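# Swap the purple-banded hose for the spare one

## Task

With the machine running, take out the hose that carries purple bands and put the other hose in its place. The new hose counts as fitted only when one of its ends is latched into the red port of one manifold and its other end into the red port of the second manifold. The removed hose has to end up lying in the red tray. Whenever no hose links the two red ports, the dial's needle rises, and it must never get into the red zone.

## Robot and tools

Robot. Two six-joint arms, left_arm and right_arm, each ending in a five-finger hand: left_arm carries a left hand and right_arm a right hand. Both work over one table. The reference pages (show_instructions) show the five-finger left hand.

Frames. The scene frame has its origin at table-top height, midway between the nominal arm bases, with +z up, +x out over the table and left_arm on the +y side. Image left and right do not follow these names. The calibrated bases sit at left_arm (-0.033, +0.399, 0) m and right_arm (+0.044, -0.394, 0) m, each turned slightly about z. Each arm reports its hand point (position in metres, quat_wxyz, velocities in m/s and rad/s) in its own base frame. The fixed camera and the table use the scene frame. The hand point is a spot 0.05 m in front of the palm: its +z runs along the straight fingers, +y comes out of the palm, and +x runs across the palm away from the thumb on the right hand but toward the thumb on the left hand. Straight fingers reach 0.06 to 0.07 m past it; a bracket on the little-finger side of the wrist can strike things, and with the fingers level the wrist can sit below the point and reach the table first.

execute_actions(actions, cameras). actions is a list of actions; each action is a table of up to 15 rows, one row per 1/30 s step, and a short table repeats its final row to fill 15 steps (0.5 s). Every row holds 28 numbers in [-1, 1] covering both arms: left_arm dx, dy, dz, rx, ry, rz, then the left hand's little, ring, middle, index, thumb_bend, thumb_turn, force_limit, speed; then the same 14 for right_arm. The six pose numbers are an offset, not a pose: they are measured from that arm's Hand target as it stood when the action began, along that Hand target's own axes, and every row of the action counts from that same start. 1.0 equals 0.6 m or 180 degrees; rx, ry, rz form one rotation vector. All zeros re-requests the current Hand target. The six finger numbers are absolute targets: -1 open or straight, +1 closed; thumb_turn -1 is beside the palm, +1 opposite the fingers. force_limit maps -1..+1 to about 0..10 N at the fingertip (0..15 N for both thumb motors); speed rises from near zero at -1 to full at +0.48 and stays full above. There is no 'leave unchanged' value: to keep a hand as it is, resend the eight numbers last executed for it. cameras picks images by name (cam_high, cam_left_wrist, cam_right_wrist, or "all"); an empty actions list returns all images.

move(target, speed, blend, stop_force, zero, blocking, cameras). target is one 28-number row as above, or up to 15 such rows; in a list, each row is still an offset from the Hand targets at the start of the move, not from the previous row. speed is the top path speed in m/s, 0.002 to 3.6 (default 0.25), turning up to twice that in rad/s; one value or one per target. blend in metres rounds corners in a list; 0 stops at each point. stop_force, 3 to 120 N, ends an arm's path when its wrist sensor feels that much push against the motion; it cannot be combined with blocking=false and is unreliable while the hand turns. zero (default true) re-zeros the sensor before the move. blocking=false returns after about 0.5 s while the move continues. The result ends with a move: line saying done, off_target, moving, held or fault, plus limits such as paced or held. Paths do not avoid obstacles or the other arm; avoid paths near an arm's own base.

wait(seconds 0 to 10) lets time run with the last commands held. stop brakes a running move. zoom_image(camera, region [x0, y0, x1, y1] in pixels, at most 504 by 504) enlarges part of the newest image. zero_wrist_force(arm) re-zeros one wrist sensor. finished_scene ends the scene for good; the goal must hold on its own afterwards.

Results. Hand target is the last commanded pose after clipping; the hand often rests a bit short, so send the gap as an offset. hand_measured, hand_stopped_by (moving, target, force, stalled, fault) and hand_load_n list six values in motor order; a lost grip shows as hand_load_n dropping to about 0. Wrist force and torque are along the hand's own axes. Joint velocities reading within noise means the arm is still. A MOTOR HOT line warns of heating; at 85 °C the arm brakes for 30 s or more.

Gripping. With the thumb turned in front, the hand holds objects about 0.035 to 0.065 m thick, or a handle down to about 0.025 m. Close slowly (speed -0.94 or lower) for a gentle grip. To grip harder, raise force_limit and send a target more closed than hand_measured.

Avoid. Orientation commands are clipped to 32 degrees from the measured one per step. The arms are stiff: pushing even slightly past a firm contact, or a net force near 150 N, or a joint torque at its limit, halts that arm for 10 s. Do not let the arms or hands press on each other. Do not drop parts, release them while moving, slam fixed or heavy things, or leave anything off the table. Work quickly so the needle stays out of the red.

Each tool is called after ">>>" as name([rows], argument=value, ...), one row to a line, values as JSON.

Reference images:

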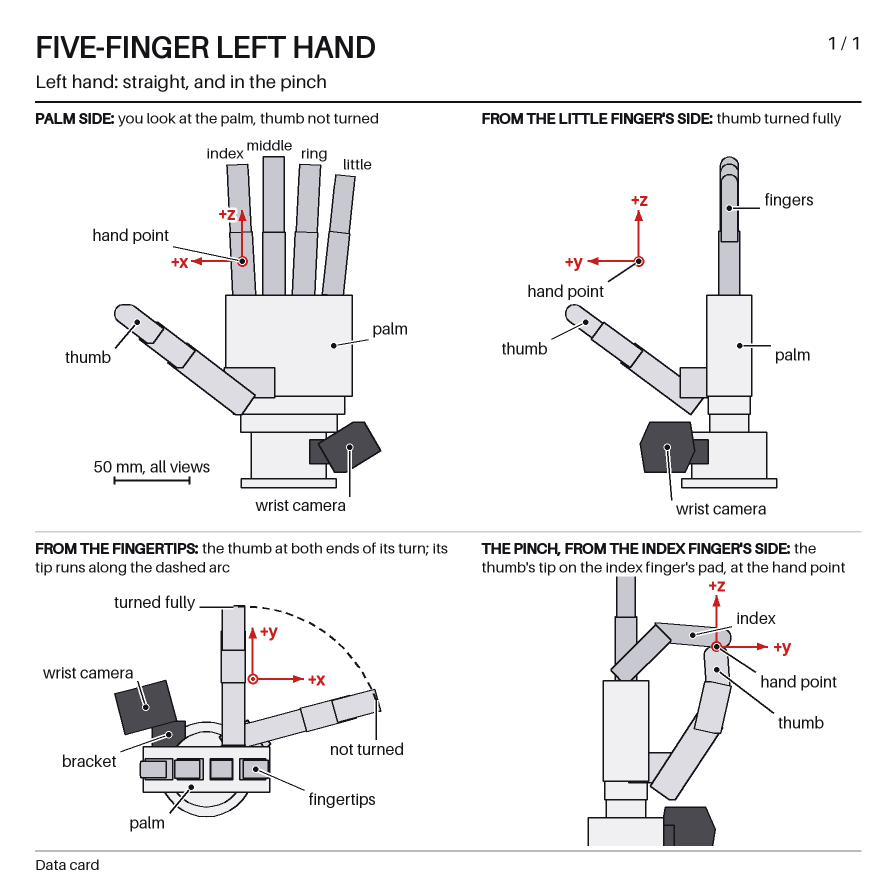

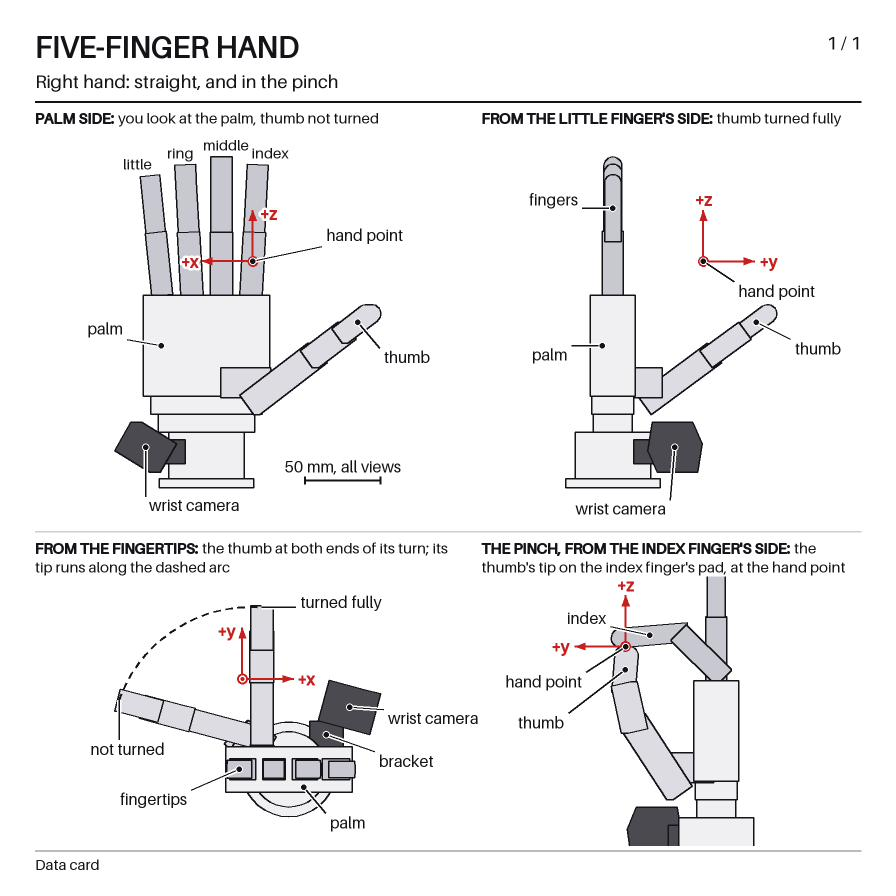

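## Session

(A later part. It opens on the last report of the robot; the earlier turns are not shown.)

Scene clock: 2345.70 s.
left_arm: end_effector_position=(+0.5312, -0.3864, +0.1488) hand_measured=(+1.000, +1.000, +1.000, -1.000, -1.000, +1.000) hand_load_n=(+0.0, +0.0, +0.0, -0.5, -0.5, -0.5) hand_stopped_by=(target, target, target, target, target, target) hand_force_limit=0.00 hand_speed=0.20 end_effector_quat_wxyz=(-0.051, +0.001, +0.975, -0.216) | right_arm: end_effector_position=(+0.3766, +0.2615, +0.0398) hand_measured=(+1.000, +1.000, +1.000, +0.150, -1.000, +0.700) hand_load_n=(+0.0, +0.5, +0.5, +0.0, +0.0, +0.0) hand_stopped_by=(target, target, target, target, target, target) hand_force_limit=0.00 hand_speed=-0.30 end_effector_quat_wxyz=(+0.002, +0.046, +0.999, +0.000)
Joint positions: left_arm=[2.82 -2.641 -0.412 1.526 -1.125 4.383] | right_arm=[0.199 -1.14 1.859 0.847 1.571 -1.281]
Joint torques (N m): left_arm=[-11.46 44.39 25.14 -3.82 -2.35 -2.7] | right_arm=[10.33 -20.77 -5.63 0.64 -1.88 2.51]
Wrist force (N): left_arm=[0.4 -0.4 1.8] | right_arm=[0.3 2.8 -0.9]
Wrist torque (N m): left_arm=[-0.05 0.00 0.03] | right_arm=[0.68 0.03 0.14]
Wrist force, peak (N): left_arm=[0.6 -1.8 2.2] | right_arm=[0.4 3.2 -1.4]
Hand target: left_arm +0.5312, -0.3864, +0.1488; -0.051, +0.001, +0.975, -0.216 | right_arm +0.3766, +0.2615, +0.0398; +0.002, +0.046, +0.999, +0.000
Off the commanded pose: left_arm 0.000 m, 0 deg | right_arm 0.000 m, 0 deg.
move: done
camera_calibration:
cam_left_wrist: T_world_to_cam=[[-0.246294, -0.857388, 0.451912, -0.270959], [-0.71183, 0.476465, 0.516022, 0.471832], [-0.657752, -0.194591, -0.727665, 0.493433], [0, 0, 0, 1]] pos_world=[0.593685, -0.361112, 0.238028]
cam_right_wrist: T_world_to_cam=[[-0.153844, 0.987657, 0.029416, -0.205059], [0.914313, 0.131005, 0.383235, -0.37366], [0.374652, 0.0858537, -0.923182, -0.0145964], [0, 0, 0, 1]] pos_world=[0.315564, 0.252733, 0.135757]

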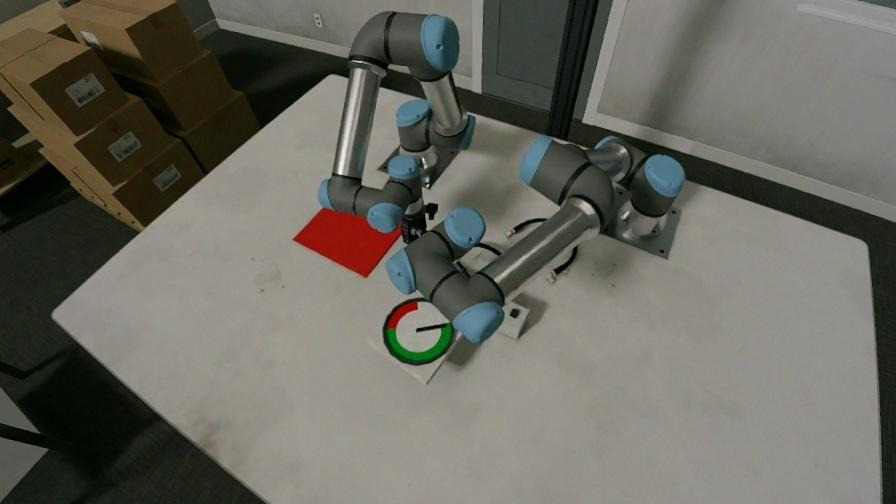

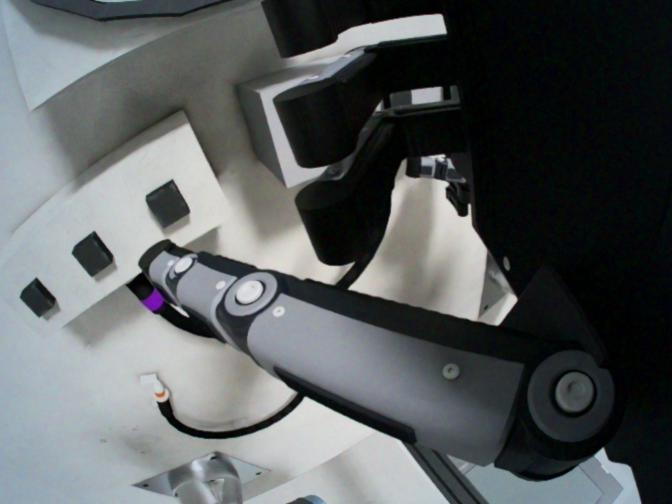

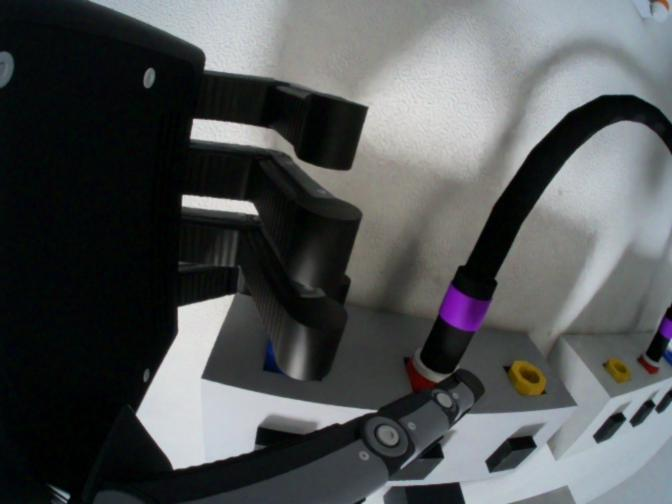

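>>> move([
  [0.0046,-0.003,0.002,0,0,0,1,1,1,-1,-1,1,0,0.2,0,0.0775,0,0,0,0,1,1,1,0.15,-1,0.7,0,-0.3],
], speed=[0.06], stop_force=6, cameras=["cam_right_wrist"])

>>> execute_actions([
  [[0,0,0,0,0,0,1,1,1,-1,-1,1,0,0.2,0,0,0,0,0,0,1,1,1,0.2,-0.65,0.7,0,-0.5]],
  [[0,0,0,0,0,0,1,1,1,-1,-1,1,0,0.2,0,0,0,0,0,0,1,1,1,0.2,-0.3,0.7,0,-0.9]],
  [[0,0,0,0,0,0,1,1,1,-1,-1,1,0,0.2,0,0,0,0,0,0,1,1,1,0.2,-0.3,0.7,0,-0.9]],
  [[0,0,0,0,0,0,1,1,1,-1,-1,1,0,0.2,0,0,0,0,0,0,1,1,1,0.2,-0.3,0.7,0,-0.9]],
  [[0,0,0,0,0,0,1,1,1,-1,-1,1,0,0.2,0,0,0,0,0,0,1,1,1,0.2,-0.3,0.7,0,-0.9]],
], cameras=["cam_right_wrist"])

Scene clock: 2358.13 s.
left_arm: end_effector_position=(+0.5283, -0.3885, +0.1487) hand_measured=(+1.000, +1.000, +1.000, -1.000, -1.000, +1.000) hand_load_n=(+0.0, +0.0, +0.0, +0.0, +0.0, +0.0) hand_stopped_by=(target, target, target, target, target, target) hand_force_limit=0.00 hand_speed=0.20 end_effector_quat_wxyz=(-0.051, +0.001, +0.975, -0.216) | right_arm: end_effector_position=(+0.3808, +0.3078, +0.0399) hand_measured=(+1.000, +1.000, +1.000, +0.150, -1.000, +0.700) hand_load_n=(+0.0, +0.0, +0.0, +0.0, +0.0, +0.0) hand_stopped_by=(target, target, target, target, target, target) hand_force_limit=0.00 hand_speed=-0.30 end_effector_quat_wxyz=(+0.002, +0.046, +0.999, +0.000)
Joint positions: left_arm=[2.816 -2.633 -0.428 1.535 -1.125 4.379] | right_arm=[0.311 -1.083 1.766 0.883 1.571 -1.168]
Joint torques (N m): left_arm=[-12.89 70.48 8.21 -0.84 -2.17 -2.64] | right_arm=[9.46 -23.27 -20.35 3.66 2.03 2.68]
Wrist force (N): left_arm=[0.5 -0.3 1.8] | right_arm=[0.0 3.2 -0.9]
Wrist torque (N m): left_arm=[-0.04 -0.01 0.05] | right_arm=[0.76 0.08 -0.10]
Wrist force, peak (N): left_arm=[0.8 -0.5 2.1] | right_arm=[0.1 3.6 -0.9]
Hand target: left_arm +0.5283, -0.3885, +0.1487; -0.051, +0.001, +0.975, -0.216 | right_arm +0.3808, +0.3078, +0.0399; +0.002, +0.046, +0.999, +0.000
Off the commanded pose: left_arm 0.000 m, 0 deg | right_arm 0.000 m, 0 deg.
move: done
camera_calibration:
cam_right_wrist: T_world_to_cam=[[-0.153844, 0.987657, 0.029416, -0.250142], [0.914313, 0.131005, 0.383235, -0.383566], [0.374652, 0.0858537, -0.923182, -0.0201449], [0, 0, 0, 1]] pos_world=[0.319764, 0.299033, 0.135757]
Images, in order (width x height): cam_right_wrist 672x504.

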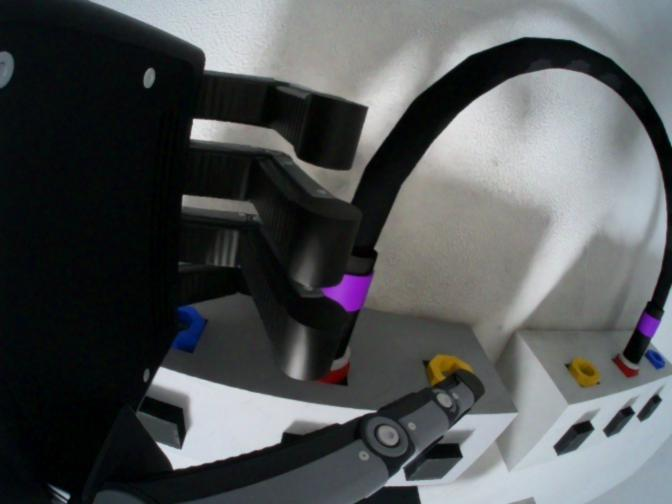

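Scene clock: 2361.30 s.
left_arm: end_effector_position=(+0.5283, -0.3885, +0.1487) hand_measured=(+1.000, +1.000, +1.000, -1.000, -1.000, +1.000) hand_load_n=(+0.0, +0.0, +0.0, +0.0, +0.0, +0.0) hand_stopped_by=(target, target, target, target, target, target) hand_force_limit=0.00 hand_speed=0.20 end_effector_quat_wxyz=(-0.051, +0.001, +0.975, -0.216) | right_arm: end_effector_position=(+0.3808, +0.3078, +0.0399) hand_measured=(+1.000, +1.000, +1.000, +0.190, -0.336, +0.700) hand_load_n=(+0.0, +0.0, +0.0, +6.0, +7.5, +0.0) hand_stopped_by=(target, target, target, force, force, target) hand_force_limit=0.00 hand_speed=-0.90 end_effector_quat_wxyz=(+0.002, +0.046, +0.999, +0.000)
Joint positions: left_arm=[2.816 -2.633 -0.428 1.535 -1.125 4.379] | right_arm=[0.311 -1.083 1.766 0.883 1.571 -1.168]
Joint torques (N m): left_arm=[-12.37 69.9 8.28 -0.85 -1.91 -2.46] | right_arm=[9.67 -39.33 -20.91 1.6 -0.97 1.2]
Wrist force (N): left_arm=[0.5 -0.5 1.9] | right_arm=[-1.6 6.7 1.2]
Wrist torque (N m): left_arm=[-0.08 -0.01 0.05] | right_arm=[0.79 0.11 -0.12]
Wrist force, peak (N): left_arm=[0.5 -0.5 2.1] | right_arm=[-1.5 7.2 1.6]
Hand target: left_arm +0.5283, -0.3885, +0.1487; -0.051, +0.001, +0.975, -0.216 | right_arm +0.3808, +0.3078, +0.0399; +0.002, +0.046, +0.999, +0.000
Off the commanded pose: left_arm 0.000 m, 0 deg | right_arm 0.000 m, 0 deg.
Step readings (end_effector_position of left_arm | right_arm):
0: (+0.5283, -0.3885, +0.1487) | (+0.3808, +0.3078, +0.0399)
1: (+0.5283, -0.3885, +0.1487) | (+0.3808, +0.3078, +0.0399)
2: (+0.5283, -0.3885, +0.1487) | (+0.3808, +0.3078, +0.0399)
4: (+0.5283, -0.3885, +0.1487) | (+0.3808, +0.3078, +0.0398)
8: (+0.5283, -0.3885, +0.1487) | (+0.3808, +0.3078, +0.0398)
15: (+0.5283, -0.3885, +0.1487) | (+0.3808, +0.3078, +0.0398)
16: (+0.5283, -0.3885, +0.1487) | (+0.3808, +0.3078, +0.0398)
17: (+0.5283, -0.3885, +0.1487) | (+0.3808, +0.3078, +0.0398)
19: (+0.5283, -0.3885, +0.1487) | (+0.3808, +0.3078, +0.0398)
23: (+0.5283, -0.3885, +0.1487) | (+0.3808, +0.3078, +0.0398)
30: (+0.5283, -0.3885, +0.1487) | (+0.3808, +0.3078, +0.0398)
31: (+0.5283, -0.3885, +0.1487) | (+0.3808, +0.3078, +0.0398)
32: (+0.5283, -0.3885, +0.1487) | (+0.3808, +0.3078, +0.0398)
34: (+0.5283, -0.3885, +0.1487) | (+0.3808, +0.3078, +0.0398)
38: (+0.5283, -0.3885, +0.1487) | (+0.3808, +0.3078, +0.0398)
45: (+0.5283, -0.3885, +0.1487) | (+0.3808, +0.3078, +0.0398)
46: (+0.5283, -0.3885, +0.1487) | (+0.3808, +0.3078, +0.0398)
47: (+0.5283, -0.3885, +0.1487) | (+0.3808, +0.3078, +0.0398)
49: (+0.5283, -0.3885, +0.1487) | (+0.3808, +0.3078, +0.0398)
53: (+0.5283, -0.3885, +0.1487) | (+0.3808, +0.3078, +0.0399)
60: (+0.5283, -0.3885, +0.1487) | (+0.3808, +0.3078, +0.0399)
61: (+0.5283, -0.3885, +0.1487) | (+0.3808, +0.3078, +0.0399)
62: (+0.5283, -0.3885, +0.1487) | (+0.3808, +0.3078, +0.0399)
64: (+0.5283, -0.3885, +0.1487) | (+0.3808, +0.3078, +0.0399)
68: (+0.5283, -0.3885, +0.1487) | (+0.3808, +0.3078, +0.0399)
75: (+0.5283, -0.3885, +0.1487) | (+0.3808, +0.3078, +0.0399)
camera_calibration:
cam_right_wrist: T_world_to_cam=[[-0.153844, 0.987657, 0.029416, -0.250142], [0.914313, 0.131005, 0.383235, -0.383566], [0.374652, 0.0858537, -0.923182, -0.0201449], [0, 0, 0, 1]] pos_world=[0.319764, 0.299033, 0.135757]
Images, in order (width x height): cam_right_wrist 672x504.

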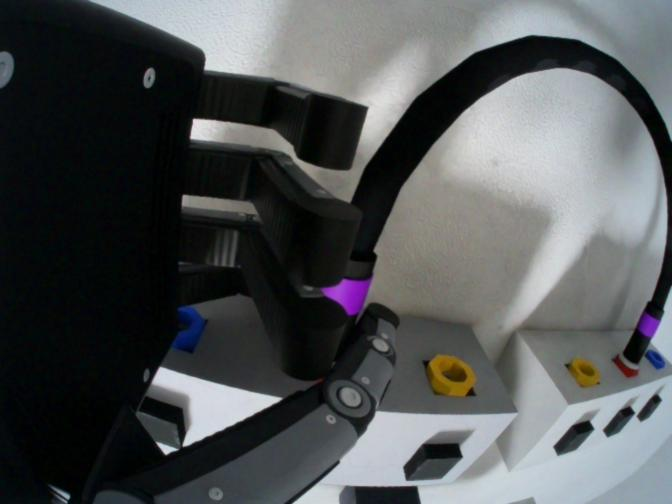

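>>> move([
  [-0.0016,0.0068,0.0541,0,0,0,1,1,1,-1,-1,1,0,0.2,0,0.0017,0,0,0,0,1,1,1,0.24,-0.2,0.7,0.6,-0.9],
  [-0.0016,0.0068,0.0775,0,0,0,1,1,1,-1,-1,1,0,0.2,0,0.0017,0,0,0,0,1,1,1,0.24,-0.2,0.7,0.6,-0.9],
], speed=[0.08,0.03], stop_force=6, cameras=["cam_high", "cam_right_wrist"])

Scene clock: 2370.83 s.
left_arm: end_effector_position=(+0.5250, -0.4027, +0.1085) hand_measured=(+1.000, +1.000, +1.000, -1.000, -1.000, +1.000) hand_load_n=(+0.0, +0.0, +0.0, +0.0, +0.0, +0.0) hand_stopped_by=(target, target, target, target, target, target) hand_force_limit=0.00 hand_speed=0.20 end_effector_quat_wxyz=(-0.051, +0.001, +0.975, -0.216) | right_arm: end_effector_position=(+0.3809, +0.3088, +0.0399) hand_measured=(+1.000, +1.000, +1.000, +0.196, -0.320, +0.700) hand_load_n=(+0.0, +0.0, +0.0, +9.5, +8.0, +0.0) hand_stopped_by=(target, target, target, force, force, target) hand_force_limit=0.60 hand_speed=-0.90 end_effector_quat_wxyz=(+0.002, +0.046, +0.999, +0.000)
Joint positions: left_arm=[2.794 -2.649 -0.497 1.631 -1.126 4.354] | right_arm=[0.314 -1.081 1.764 0.884 1.572 -1.166]
Joint torques (N m): left_arm=[12.93 65.66 22.4 -3.41 3.08 2.7] | right_arm=[8.36 -24.19 -19.69 3.75 0.99 2.64]
Wrist force (N): left_arm=[0.7 -1.2 -2.8] | right_arm=[-1.3 6.8 2.5]
Wrist torque (N m): left_arm=[0.25 0.00 0.04] | right_arm=[0.78 0.14 -0.12]
Wrist force, peak (N): left_arm=[-1.2 0.6 -13.7] | right_arm=[-1.9 8.2 3.1]
Hand target: left_arm +0.5250, -0.4027, +0.1085; -0.051, +0.001, +0.975, -0.216 (not the last commanded pose) | right_arm +0.3809, +0.3088, +0.0399; +0.002, +0.046, +0.999, +0.000
Off the commanded pose: left_arm 0.004 m, 0 deg | right_arm 0.000 m, 0 deg.
move: contact (left_arm)
camera_calibration:
cam_right_wrist: T_world_to_cam=[[-0.153844, 0.987657, 0.029416, -0.251114], [0.914313, 0.131005, 0.383235, -0.383788], [0.374652, 0.0858537, -0.923182, -0.0202683], [0, 0, 0, 1]] pos_world=[0.319864, 0.300033, 0.135757]
Images, in order (width x height): cam_high 896x504, cam_right_wrist 672x504.

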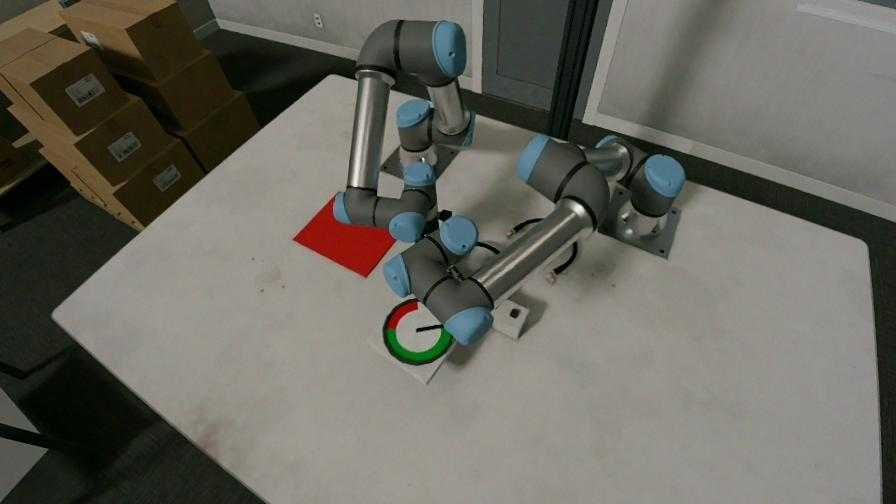

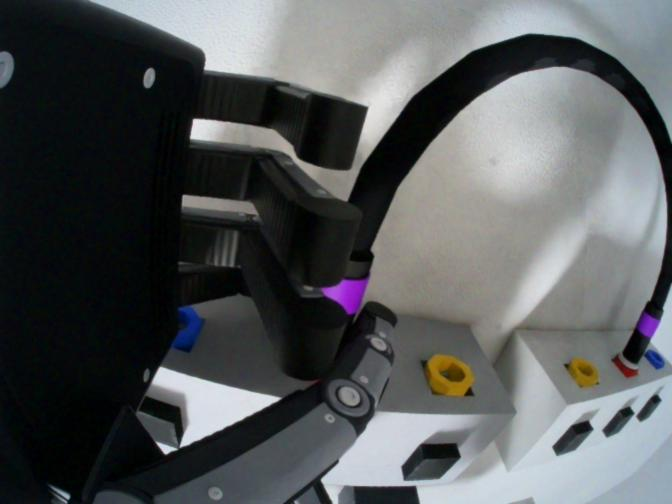

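>>> zoom_image(camera="cam_high", region=[400, 220, 500, 320])

>>> zoom_image(camera="cam_right_wrist", region=[250, 380, 500, 504])

Scaled by 5.040 from the camera's 896x504 image, which has a finer 1280x720 frame.

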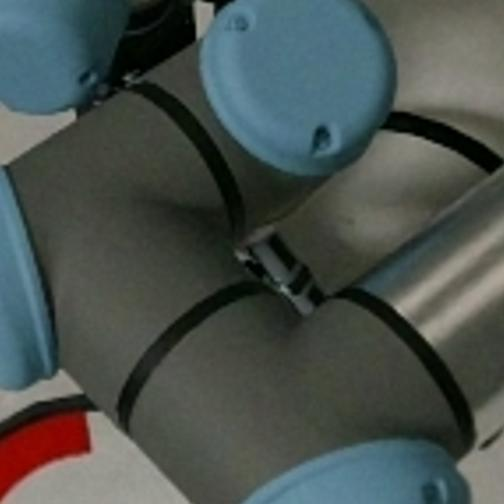

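Scaled by 2.016 from the camera's 672x504 image, which has a finer 960x720 frame.

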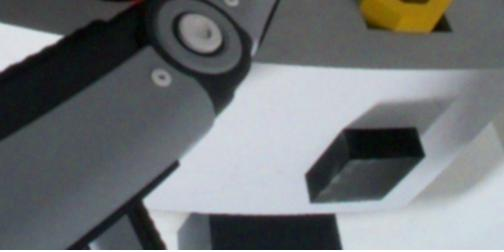

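>>> move([
  [0,0,0.0057,0,0,0,1,1,1,-1,-1,1,0,0.2,0,0,0,0,0,0,1,1,1,0.24,-0.2,0.7,0.6,-0.9],
  [0,0,0.0057,0,0,0,1,1,1,-1,-1,1,0,0.2,0.0167,0,0,0,0,0,1,1,1,0.24,-0.2,0.7,0.6,-0.9],
  [0,0,-0.04,0,0,0,1,1,1,-1,-1,1,0,0.2,0.0167,0,0,0,0,0,1,1,1,0.24,-0.2,0.7,0.6,-0.9],
], speed=[0.04,0.06,0.1], cameras=["cam_right_wrist"])

>>> move(target=[0,0,0,0,0,0,1,1,1,-1,-1,1,0,0.2,-0.0133,0,0,0,0,0,1,1,1,0.24,-0.2,0.7,0.6,-0.9], speed=0.06)

>>> move(target=[0,0,0,0,0,0,1,1,1,-1,-1,1,0,0.2,-0.025,0,0,0,0,0,1,1,1,0.24,-0.2,0.7,0.6,-0.9], speed=0.025, stop_force=50, zero=false, cameras=["cam_high", "cam_right_wrist"])

>>> zoom_image(camera="cam_high", region=[370, 280, 470, 380])

Scene clock: 2381.53 s.
left_arm: end_effector_position=(+0.5273, -0.3926, +0.1301) hand_measured=(+1.000, +1.000, +1.000, -1.000, -1.000, +1.000) hand_load_n=(+0.0, +0.0, +0.0, +0.0, +0.0, +0.0) hand_stopped_by=(target, target, target, target, target, target) hand_force_limit=0.00 hand_speed=0.20 end_effector_quat_wxyz=(-0.051, +0.001, +0.975, -0.216) | right_arm: end_effector_position=(+0.3709, +0.3098, +0.0398) hand_measured=(+1.000, +1.000, +1.000, +0.196, -0.318, +0.700) hand_load_n=(+0.0, +0.0, +0.0, +4.0, +3.0, -0.5) hand_stopped_by=(target, target, target, force, force, target) hand_force_limit=0.60 hand_speed=-0.90 end_effector_quat_wxyz=(+0.002, +0.046, +0.999, +0.000)
Joint positions: left_arm=[2.809 -2.634 -0.472 1.584 -1.125 4.372] | right_arm=[0.324 -1.096 1.788 0.875 1.572 -1.156]
Joint torques (N m): left_arm=[13.72 69.31 24.14 -3.95 3.31 2.93] | right_arm=[10.83 -40.93 -6.36 1.07 2.19 2.79]
Wrist force (N): left_arm=[0.3 -0.5 1.8] | right_arm=[-0.1 4.0 0.9]
Wrist torque (N m): left_arm=[-0.06 0.02 -0.03] | right_arm=[0.75 0.11 -0.11]
Wrist force, peak (N): left_arm=[-1.1 0.2 -16.7] | right_arm=[4.7 8.5 2.9]
Hand target: left_arm +0.5274, -0.3926, +0.1302; -0.051, +0.001, +0.975, -0.216 | right_arm +0.3709, +0.3098, +0.0398; +0.002, +0.046, +0.999, +0.000
Off the commanded pose: left_arm 0.000 m, 0 deg | right_arm 0.000 m, 0 deg.
move: done
camera_calibration:
cam_right_wrist: T_world_to_cam=[[-0.153844, 0.987657, 0.029416, -0.253541], [0.914313, 0.131005, 0.383235, -0.374763], [0.374652, 0.0858537, -0.923182, -0.016599], [0, 0, 0, 1]] pos_world=[0.309864, 0.300933, 0.135757]
Images, in order (width x height): cam_right_wrist 672x504.

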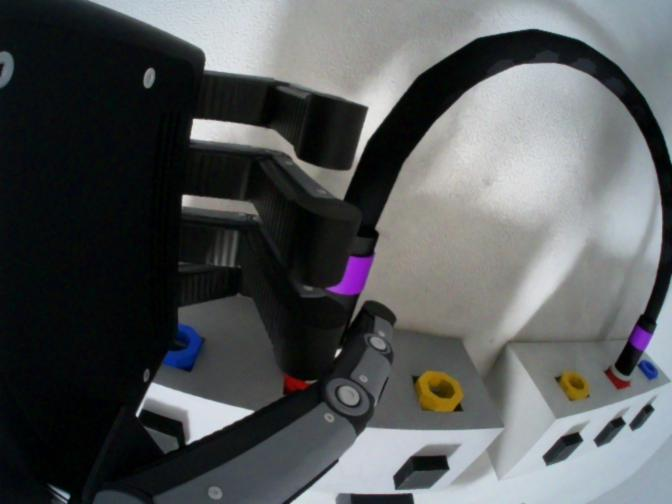

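Scene clock: 2382.30 s.
left_arm: end_effector_position=(+0.5274, -0.3926, +0.1302) hand_measured=(+1.000, +1.000, +1.000, -1.000, -1.000, +1.000) hand_load_n=(+0.0, +0.0, +0.0, +0.0, -0.5, +0.0) hand_stopped_by=(target, target, target, target, target, target) hand_force_limit=0.00 hand_speed=0.20 end_effector_quat_wxyz=(-0.051, +0.001, +0.975, -0.216) | right_arm: end_effector_position=(+0.3788, +0.3090, +0.0398) hand_measured=(+1.000, +1.000, +1.000, +0.196, -0.318, +0.700) hand_load_n=(+0.0, +0.0, +0.0, +10.5, +3.5, -1.5) hand_stopped_by=(target, target, target, force, force, target) hand_force_limit=0.60 hand_speed=-0.90 end_effector_quat_wxyz=(+0.002, +0.046, +0.999, +0.000)
Joint positions: left_arm=[2.809 -2.634 -0.472 1.584 -1.125 4.372] | right_arm=[0.316 -1.084 1.769 0.882 1.572 -1.164]
Joint torques (N m): left_arm=[13.84 69.29 23.99 -3.72 3.41 2.74] | right_arm=[-13.69 -27.85 -26.19 2.26 1.08 -1.81]
Wrist force (N): left_arm=[0.4 -0.7 1.7] | right_arm=[9.0 7.2 6.6]
Wrist torque (N m): left_arm=[-0.10 0.01 -0.03] | right_arm=[0.82 0.14 0.06]
Wrist force, peak (N): left_arm=[0.4 -0.6 2.1] | right_arm=[8.7 7.1 8.1]
Hand target: left_arm +0.5274, -0.3926, +0.1302; -0.051, +0.001, +0.975, -0.216 | right_arm +0.3789, +0.3090, +0.0398; +0.002, +0.046, +0.999, +0.000
Off the commanded pose: left_arm 0.000 m, 0 deg | right_arm 0.000 m, 0 deg.
move: done

Scene clock: 2383.80 s.
left_arm: end_effector_position=(+0.5274, -0.3926, +0.1302) hand_measured=(+1.000, +1.000, +1.000, -1.000, -1.000, +1.000) hand_load_n=(+0.0, +0.0, +0.0, +0.0, +0.0, +0.0) hand_stopped_by=(target, target, target, target, target, target) hand_force_limit=0.00 hand_speed=0.20 end_effector_quat_wxyz=(-0.051, +0.001, +0.975, -0.216) | right_arm: end_effector_position=(+0.3914, +0.3078, +0.0399) hand_measured=(+1.000, +1.000, +1.000, +0.196, -0.318, +0.700) hand_load_n=(+0.0, +0.0, +0.0, +11.5, +5.5, -3.5) hand_stopped_by=(target, target, target, force, force, target) hand_force_limit=0.60 hand_speed=-0.90 end_effector_quat_wxyz=(+0.001, +0.046, +0.999, +0.000)
Joint positions: left_arm=[2.809 -2.634 -0.472 1.584 -1.125 4.372] | right_arm=[0.303 -1.065 1.737 0.896 1.571 -1.176]
Joint torques (N m): left_arm=[13.06 68.35 24.74 -3.81 3.12 3.04] | right_arm=[-5.92 -50.71 -29.25 -7.59 7.56 5.46]
Wrist force (N): left_arm=[0.4 -0.5 1.9] | right_arm=[43.1 11.1 9.6]
Wrist torque (N m): left_arm=[-0.08 -0.01 -0.03] | right_arm=[0.87 0.24 -0.04]
Wrist force, peak (N): left_arm=[0.4 -0.7 2.0] | right_arm=[52.4 11.1 10.4]
Hand target: left_arm +0.5274, -0.3926, +0.1302; -0.051, +0.001, +0.975, -0.216 | right_arm +0.3916, +0.3079, +0.0399; +0.002, +0.046, +0.999, +0.000 (not the last commanded pose)
Off the commanded pose: left_arm 0.000 m, 0 deg | right_arm 0.002 m, 0 deg.
move: contact (right_arm)
camera_calibration:
cam_right_wrist: T_world_to_cam=[[-0.153942, 0.987641, 0.0294337, -0.248467], [0.914753, 0.131193, 0.38212, -0.393473], [0.373536, 0.0857489, -0.923644, -0.0235073], [0, 0, 0, 1]] pos_world=[0.330462, 0.299033, 0.135955]
Images, in order (width x height): cam_high 896x504, cam_right_wrist 672x504.

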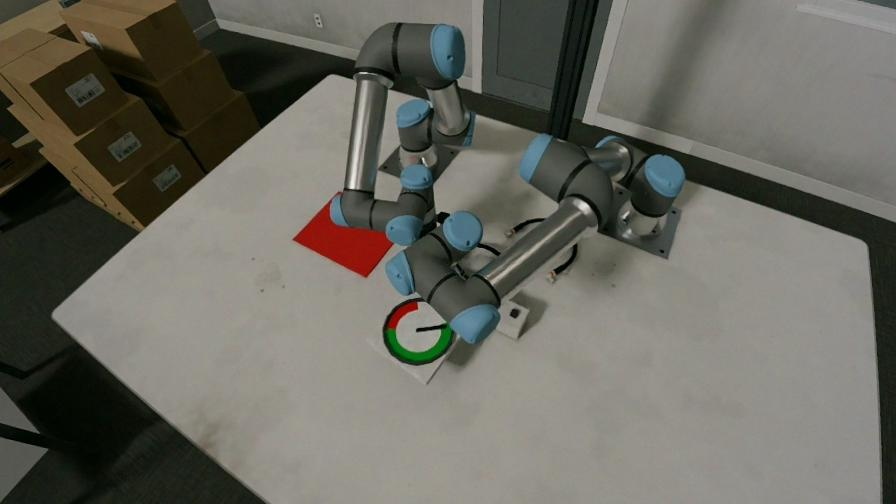

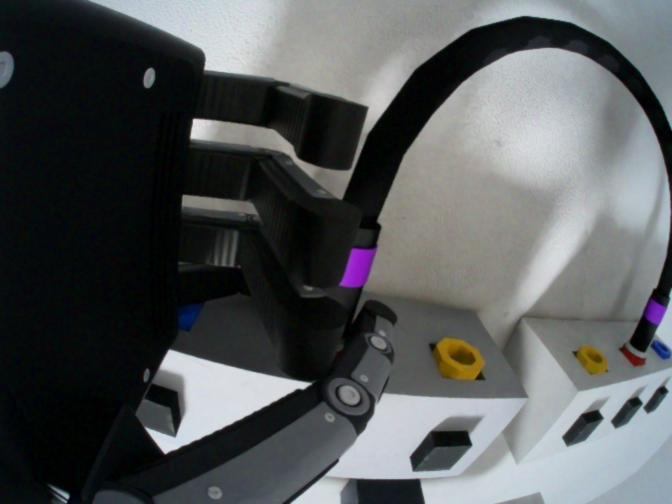

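Scaled by 5.040 from the camera's 896x504 image, which has a finer 1280x720 frame.

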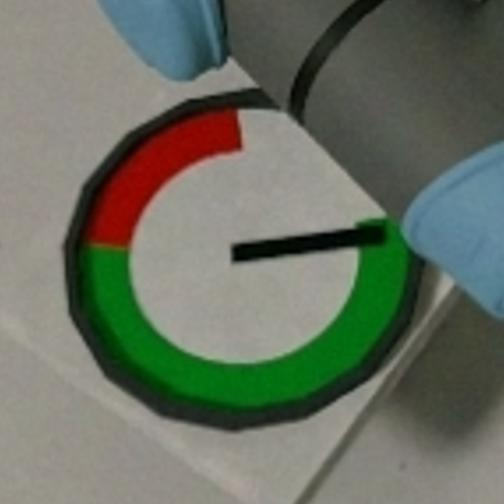

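>>> execute_actions([
  [[0,0,0,0,0,0,1,1,1,-1,-1,1,0,0.2,0.006,0,0,0,0,0,1,1,1,0.24,-0.2,0.7,0.6,-0.9]],
], cameras=["cam_high", "cam_right_wrist"])

>>> zoom_image(camera="cam_high", region=[370, 280, 470, 380])

Scene clock: 2390.80 s.
left_arm: end_effector_position=(+0.5274, -0.3926, +0.1302) hand_measured=(+1.000, +1.000, +1.000, -1.000, -1.000, +1.000) hand_load_n=(+0.0, +0.0, +0.0, +0.0, +0.0, +0.0) hand_stopped_by=(target, target, target, target, target, target) hand_force_limit=0.00 hand_speed=0.20 end_effector_quat_wxyz=(-0.051, +0.001, +0.975, -0.216) | right_arm: end_effector_position=(+0.3880, +0.3082, +0.0399) hand_measured=(+1.000, +1.000, +1.000, +0.196, -0.318, +0.700) hand_load_n=(+0.0, +0.0, +0.0, +9.0, +6.5, +1.0) hand_stopped_by=(target, target, target, force, force, target) hand_force_limit=0.60 hand_speed=-0.90 end_effector_quat_wxyz=(+0.002, +0.046, +0.999, +0.000)
Joint positions: left_arm=[2.809 -2.634 -0.472 1.584 -1.125 4.372] | right_arm=[0.307 -1.071 1.746 0.892 1.571 -1.173]
Joint torques (N m): left_arm=[13.96 68.72 25.46 -3.71 2.66 2.68] | right_arm=[11.34 -43.91 -3.87 4.59 -1.83 2.57]
Wrist force (N): left_arm=[0.4 -0.4 1.9] | right_arm=[-3.9 7.4 4.8]
Wrist torque (N m): left_arm=[-0.07 0.01 -0.03] | right_arm=[0.67 -0.10 -0.04]
Wrist force, peak (N): left_arm=[0.3 -0.8 2.1] | right_arm=[43.5 11.1 9.5]
Hand target: left_arm +0.5274, -0.3926, +0.1302; -0.051, +0.001, +0.975, -0.216 | right_arm +0.3880, +0.3082, +0.0399; +0.002, +0.046, +0.999, +0.000
Off the commanded pose: left_arm 0.000 m, 0 deg | right_arm 0.000 m, 0 deg.
Step readings (end_effector_position of left_arm | right_arm):
0: (+0.5274, -0.3926, +0.1302) | (+0.3914, +0.3078, +0.0399)
1: (+0.5274, -0.3926, +0.1302) | (+0.3914, +0.3078, +0.0399)
2: (+0.5274, -0.3926, +0.1302) | (+0.3908, +0.3079, +0.0399)
4: (+0.5274, -0.3926, +0.1302) | (+0.3897, +0.3080, +0.0399)
8: (+0.5274, -0.3926, +0.1302) | (+0.3885, +0.3081, +0.0399)
15: (+0.5274, -0.3926, +0.1302) | (+0.3881, +0.3081, +0.0399)
camera_calibration:
cam_right_wrist: T_world_to_cam=[[-0.154037, 0.987624, 0.0295336, -0.249261], [0.914521, 0.131191, 0.382675, -0.390364], [0.374065, 0.085955, -0.923411, -0.022621], [0, 0, 0, 1]] pos_world=[0.327063, 0.299333, 0.135856]
Images, in order (width x height): cam_high 896x504, cam_right_wrist 672x504.

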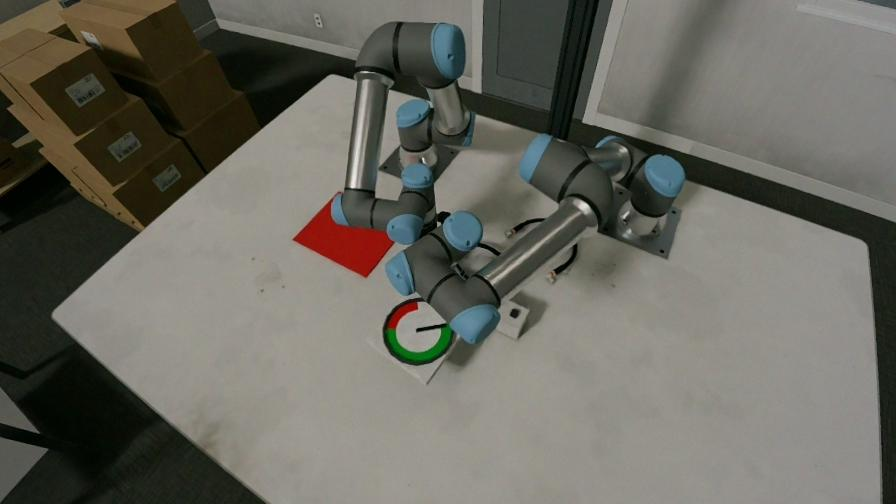

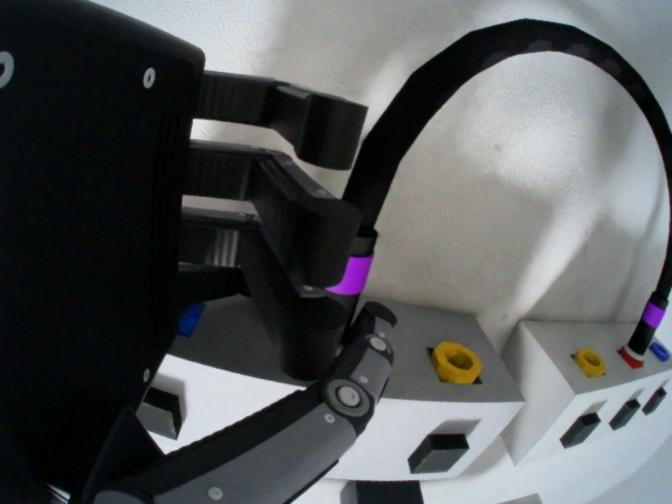

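Scaled by 5.040 from the camera's 896x504 image, which has a finer 1280x720 frame.

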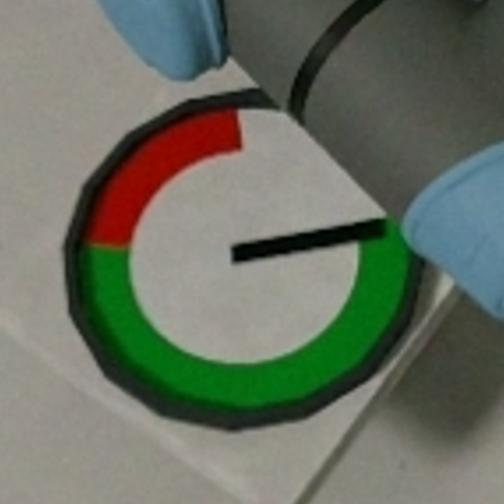

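>>> move([
  [0,0,0,0,0,0,1,1,1,-1,-1,1,0,0.2,0.004,0,0.002,0,0,0,1,1,1,0.15,-1,0.7,0,-0.3],
  [0,0,0,0,0,0,1,1,1,-1,-1,1,0,0.2,0.006,-0.078,0.002,0,0,0,1,1,1,0.15,-1,0.7,0,-0.3],
  [0,0,0,0,0,0,1,1,1,-1,-1,1,0,0.2,0.0717,-0.078,-0.0753,0,0,0,1,1,1,0.15,-1,0.7,0,-0.3],
  [0,0,0,0,0,0,1,1,1,-1,-1,1,0,0.2,0.0717,0,-0.0753,0,0,0,1,1,1,0.15,-1,0.7,0,-0.3],
], speed=[0.05,0.1,0.15,0.15], cameras=["cam_high"])

Scene clock: 2499.07 s.
left_arm: end_effector_position=(+0.5274, -0.3926, +0.1302) hand_measured=(+1.000, +1.000, +1.000, -1.000, -1.000, +1.000) hand_load_n=(+0.0, +0.0, +0.0, +0.0, +0.0, +0.0) hand_stopped_by=(target, target, target, target, target, target) hand_force_limit=0.00 hand_speed=0.20 end_effector_quat_wxyz=(-0.051, +0.001, +0.975, -0.216) | right_arm: end_effector_position=(+0.3450, +0.3120, +0.0849) hand_measured=(+1.000, +1.000, +1.000, +0.150, -1.000, +0.700) hand_load_n=(+0.0, +0.0, +0.0, +0.0, +0.0, +0.0) hand_stopped_by=(target, target, target, target, target, target) hand_force_limit=0.00 hand_speed=-0.30 end_effector_quat_wxyz=(+0.002, +0.046, +0.999, +0.000)
Joint positions: left_arm=[2.809 -2.634 -0.472 1.584 -1.125 4.372] | right_arm=[0.351 -1.2 1.806 0.962 1.571 -1.129]
Joint torques (N m): left_arm=[12.5 50.06 23.11 -3 -1.71 2.34] | right_arm=[9.69 -19.87 -23.25 3.85 2.09 3.04]
Wrist force (N): left_arm=[0.4 -0.5 1.8] | right_arm=[0.9 2.7 1.1]
Wrist torque (N m): left_arm=[-0.07 -0.01 -0.02] | right_arm=[0.55 -0.13 -0.04]
Wrist force, peak (N): left_arm=[0.3 -0.6 2.2] | right_arm=[-4.1 7.6 6.4]
Hand target: left_arm +0.5274, -0.3926, +0.1302; -0.051, +0.001, +0.975, -0.216 | right_arm +0.3450, +0.3121, +0.0849; +0.002, +0.046, +0.999, +0.000
Off the commanded pose: left_arm 0.000 m, 0 deg | right_arm 0.000 m, 0 deg.
move: done
Images, in order (width x height): cam_high 896x504.

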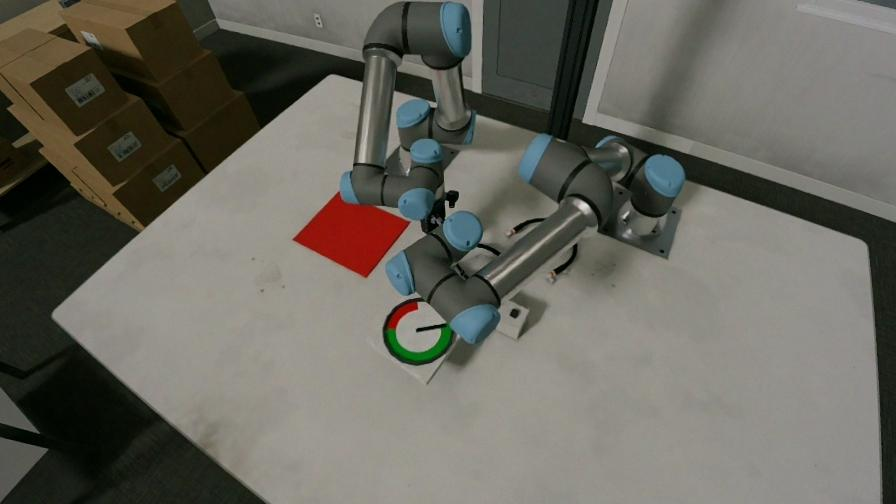

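>>> move([
  [0.2276,0.1405,-0.1697,0.0114,-0.1443,-0.4005,1,1,1,0.2,-1,0.7,0,-0.5,-0.0441,-0.5685,0,0,0,0,1,1,1,0.15,-1,0.7,0,-0.3],
  [0.318,0.4091,-0.1435,0.0228,-0.2886,-0.801,1,1,1,0.2,-1,0.7,0,-0.5,-0.2263,-0.6997,0.0425,0,0,-0.0293,1,1,1,0.15,-1,0.7,0,-0.3],
  [0.3015,0.4793,0.0067,0.0228,-0.2886,-0.801,1,1,1,0.2,-1,0.7,0,-0.5,-0.2261,-0.6997,0.1048,0,0,-0.0293,1,1,1,0.15,-1,0.7,0,-0.3],
], speed=[0.5,0.5,0.15], blend=[0.04,0.02,0], cameras=["all"])

Scene clock: 2507.37 s.
left_arm: end_effector_position=(+0.3413, -0.1292, +0.0232) hand_measured=(+1.000, +1.000, +1.000, +0.200, -1.000, +0.700) hand_load_n=(+0.0, +0.5, +0.0, +0.0, +0.0, +0.0) hand_stopped_by=(target, target, target, target, target, target) hand_force_limit=0.00 hand_speed=-0.50 end_effector_quat_wxyz=(-0.112, +0.965, -0.237, +0.029) | right_arm: end_effector_position=(+0.4421, -0.1183, +0.0221) hand_measured=(+1.000, +1.000, +1.000, +0.150, -1.000, +0.700) hand_load_n=(+0.0, +0.0, +0.0, +0.0, +0.0, +0.0) hand_stopped_by=(target, target, target, target, target, target) hand_force_limit=0.00 hand_speed=-0.30 end_effector_quat_wxyz=(+0.002, +0.000, +1.000, +0.000)
Joint positions: left_arm=[3.205 -1.871 -2.05 2.475 -1.767 2.129] | right_arm=[-0.713 -1.012 1.705 0.876 1.568 -2.285]
Joint torques (N m): left_arm=[-12.71 12.49 2.83 -0.56 1.89 -2.72] | right_arm=[10.17 -25.27 -4.98 0.67 1.32 -0.2]
Wrist force (N): left_arm=[0.8 -0.8 1.7] | right_arm=[1.3 3.0 0.9]
Wrist torque (N m): left_arm=[-0.16 -0.07 0.12] | right_arm=[0.57 -0.19 0.16]
Wrist force, peak (N): left_arm=[0.8 -0.7 2.7] | right_arm=[0.9 3.6 1.4]
Hand target: left_arm +0.3413, -0.1292, +0.0231; -0.112, +0.965, -0.237, +0.029 | right_arm +0.4421, -0.1183, +0.0221; +0.002, +0.000, +1.000, +0.000
Off the commanded pose: left_arm 0.000 m, 0 deg | right_arm 0.000 m, 0 deg.
move: done
camera_calibration:
cam_left_wrist: T_world_to_cam=[[0.670049, 0.701381, 0.243102, -0.146982], [0.514328, -0.674796, 0.529261, -0.288543], [0.535258, -0.229597, -0.812886, -0.0824567], [0, 0, 0, 1]] pos_world=[0.291027, -0.110549, 0.121418]
cam_right_wrist: T_world_to_cam=[[-0.244244, 0.969275, 0.0291736, 0.218487], [0.898587, 0.214917, 0.382559, -0.360066], [0.364535, 0.119653, -0.92347, -0.0144208], [0, 0, 0, 1]] pos_world=[0.382172, -0.132664, 0.118055]

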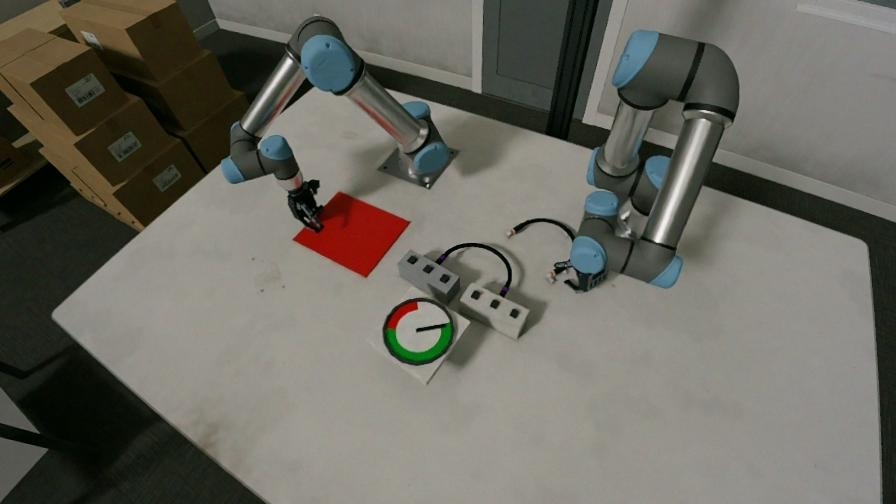

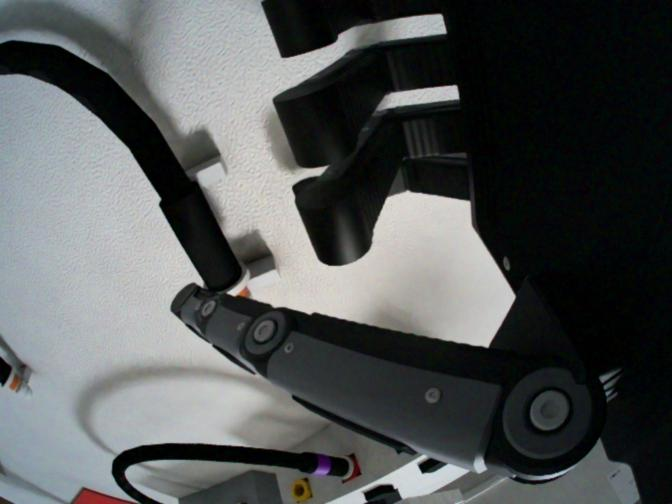

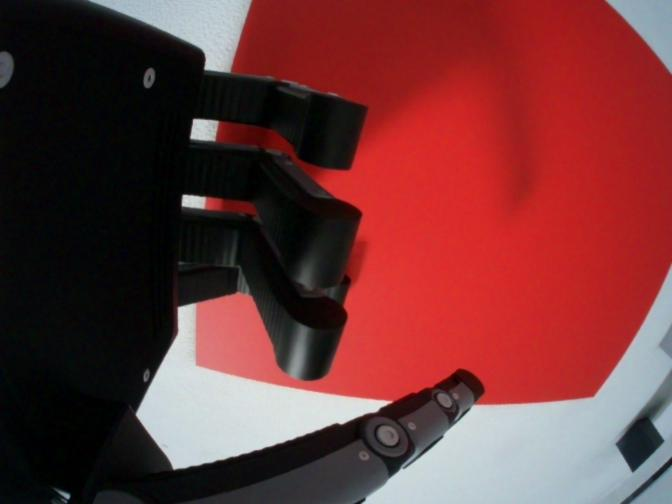

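>>> zoom_image(camera="cam_left_wrist", region=[140, 160, 320, 330])

Scaled by 2.800 from the camera's 672x504 image, which has a finer 960x720 frame.

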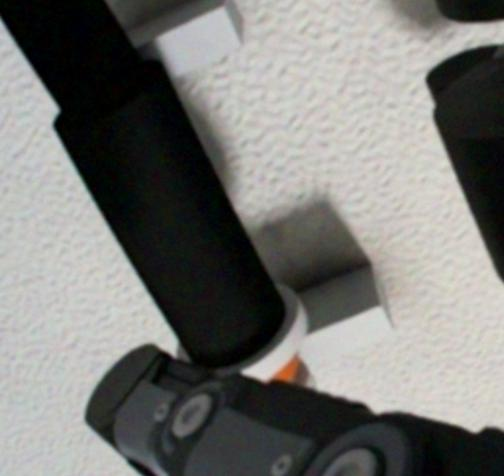

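>>> move([
  [0,0,0,0,0,0,1,1,1,0.2,-1,0.7,0,-0.5,0,-0.0783,0,0,0,0,1,1,1,0.2,-1,0.7,0,-0.5],
  [0,0,0,0,0,0,1,1,1,0.2,-1,0.7,0,-0.5,-0.0006,-0.0783,-0.15,0,0,0,1,1,1,0.2,-1,0.7,0,-0.5],
  [0,0,0,0,0,0,1,1,1,0.2,-1,0.7,0,-0.5,0.531,0.8897,-0.1646,0.0694,0.0185,0.142,1,1,1,0.2,-1,0.7,0,-0.5],
  [0,0,0,0,0,0,1,1,1,0.2,-1,0.7,0,-0.5,0.5317,0.8897,-0.003,0.0694,0.0185,0.142,1,1,1,0.2,-1,0.7,0,-0.5],
], speed=[0.12,0.25,0.5,0.2], blend=[0.01,0.03,0.03,0], cameras=["all"])

Scene clock: 2536.60 s.
left_arm: end_effector_position=(+0.3413, -0.1292, +0.0231) hand_measured=(+1.000, +1.000, +1.000, +0.200, -1.000, +0.700) hand_load_n=(+0.0, +0.0, +0.5, +0.5, +0.0, +0.0) hand_stopped_by=(target, target, target, target, target, target) hand_force_limit=0.00 hand_speed=-0.50 end_effector_quat_wxyz=(-0.112, +0.965, -0.237, +0.029) | right_arm: end_effector_position=(+0.1226, +0.4152, +0.0232) hand_measured=(+1.000, +1.000, +1.000, +0.200, -1.000, +0.700) hand_load_n=(+0.0, +0.5, +0.0, +0.0, +0.0, +0.0) hand_stopped_by=(target, target, target, target, target, target) hand_force_limit=0.00 hand_speed=-0.50 end_effector_quat_wxyz=(-0.027, +0.220, +0.969, -0.107)
Joint positions: left_arm=[3.205 -1.871 -2.05 2.475 -1.767 2.129] | right_arm=[1.041 -1.019 1.763 1.048 1.584 -0.081]
Joint torques (N m): left_arm=[-12.28 13.59 2.47 -0.71 2.13 -2.74] | right_arm=[9.61 -24.33 -4.45 1.14 2.21 2.78]
Wrist force (N): left_arm=[0.7 -0.6 1.7] | right_arm=[1.0 3.5 1.1]
Wrist torque (N m): left_arm=[-0.12 -0.07 0.11] | right_arm=[0.64 -0.16 0.01]
Wrist force, peak (N): left_arm=[1.1 -1.0 2.0] | right_arm=[2.6 4.0 -0.5]
Hand target: left_arm +0.3413, -0.1292, +0.0231; -0.112, +0.965, -0.237, +0.029 | right_arm +0.1226, +0.4152, +0.0231; -0.027, +0.220, +0.969, -0.107
Off the commanded pose: left_arm 0.000 m, 0 deg | right_arm 0.000 m, 0 deg.
move: done
camera_calibration:
cam_left_wrist: T_world_to_cam=[[0.670147, 0.701319, 0.243011, -0.146912], [0.514227, -0.674796, 0.52936, -0.288541], [0.535233, -0.229786, -0.812849, -0.0825792], [0, 0, 0, 1]] pos_world=[0.291027, -0.11065, 0.121318]
cam_right_wrist: T_world_to_cam=[[0.192481, 0.96409, -0.182981, -0.423192], [0.939436, -0.127154, 0.318263, -0.0495562], [0.283567, -0.233158, -0.930176, 0.195778], [0, 0, 0, 1]] pos_world=[0.0724951, 0.447341, 0.120444]

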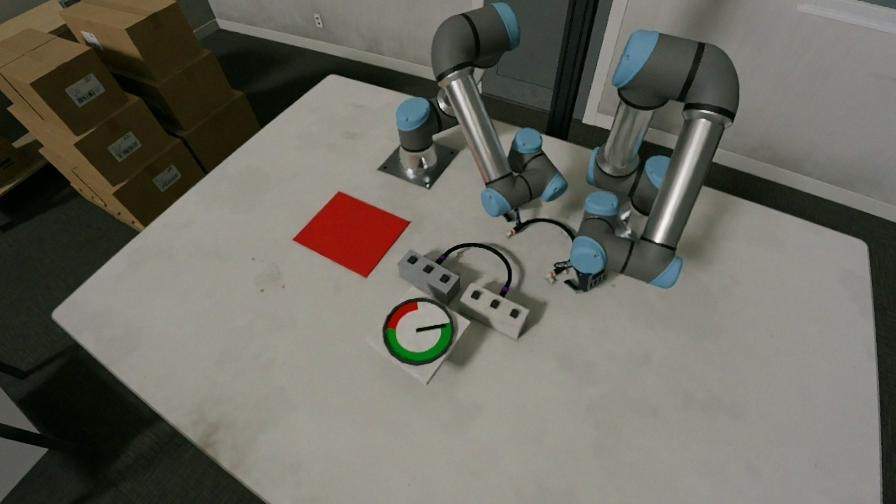

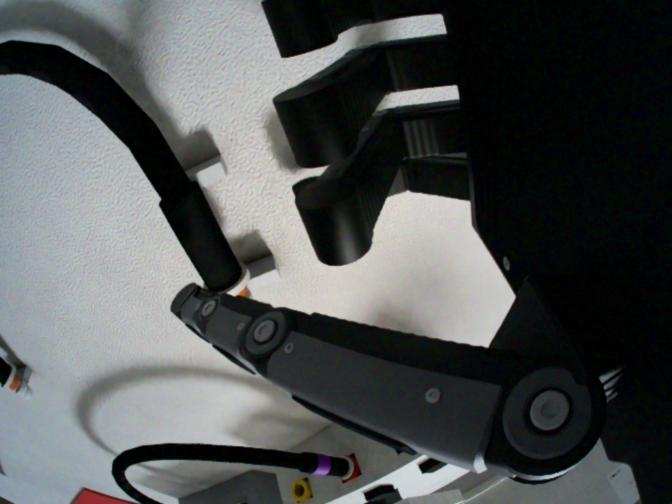

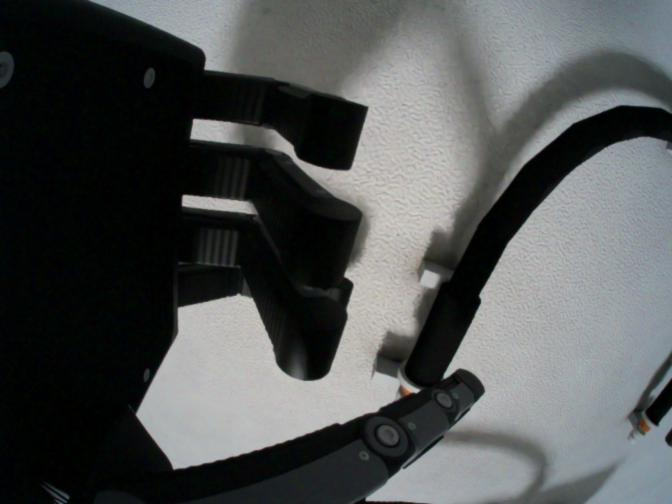

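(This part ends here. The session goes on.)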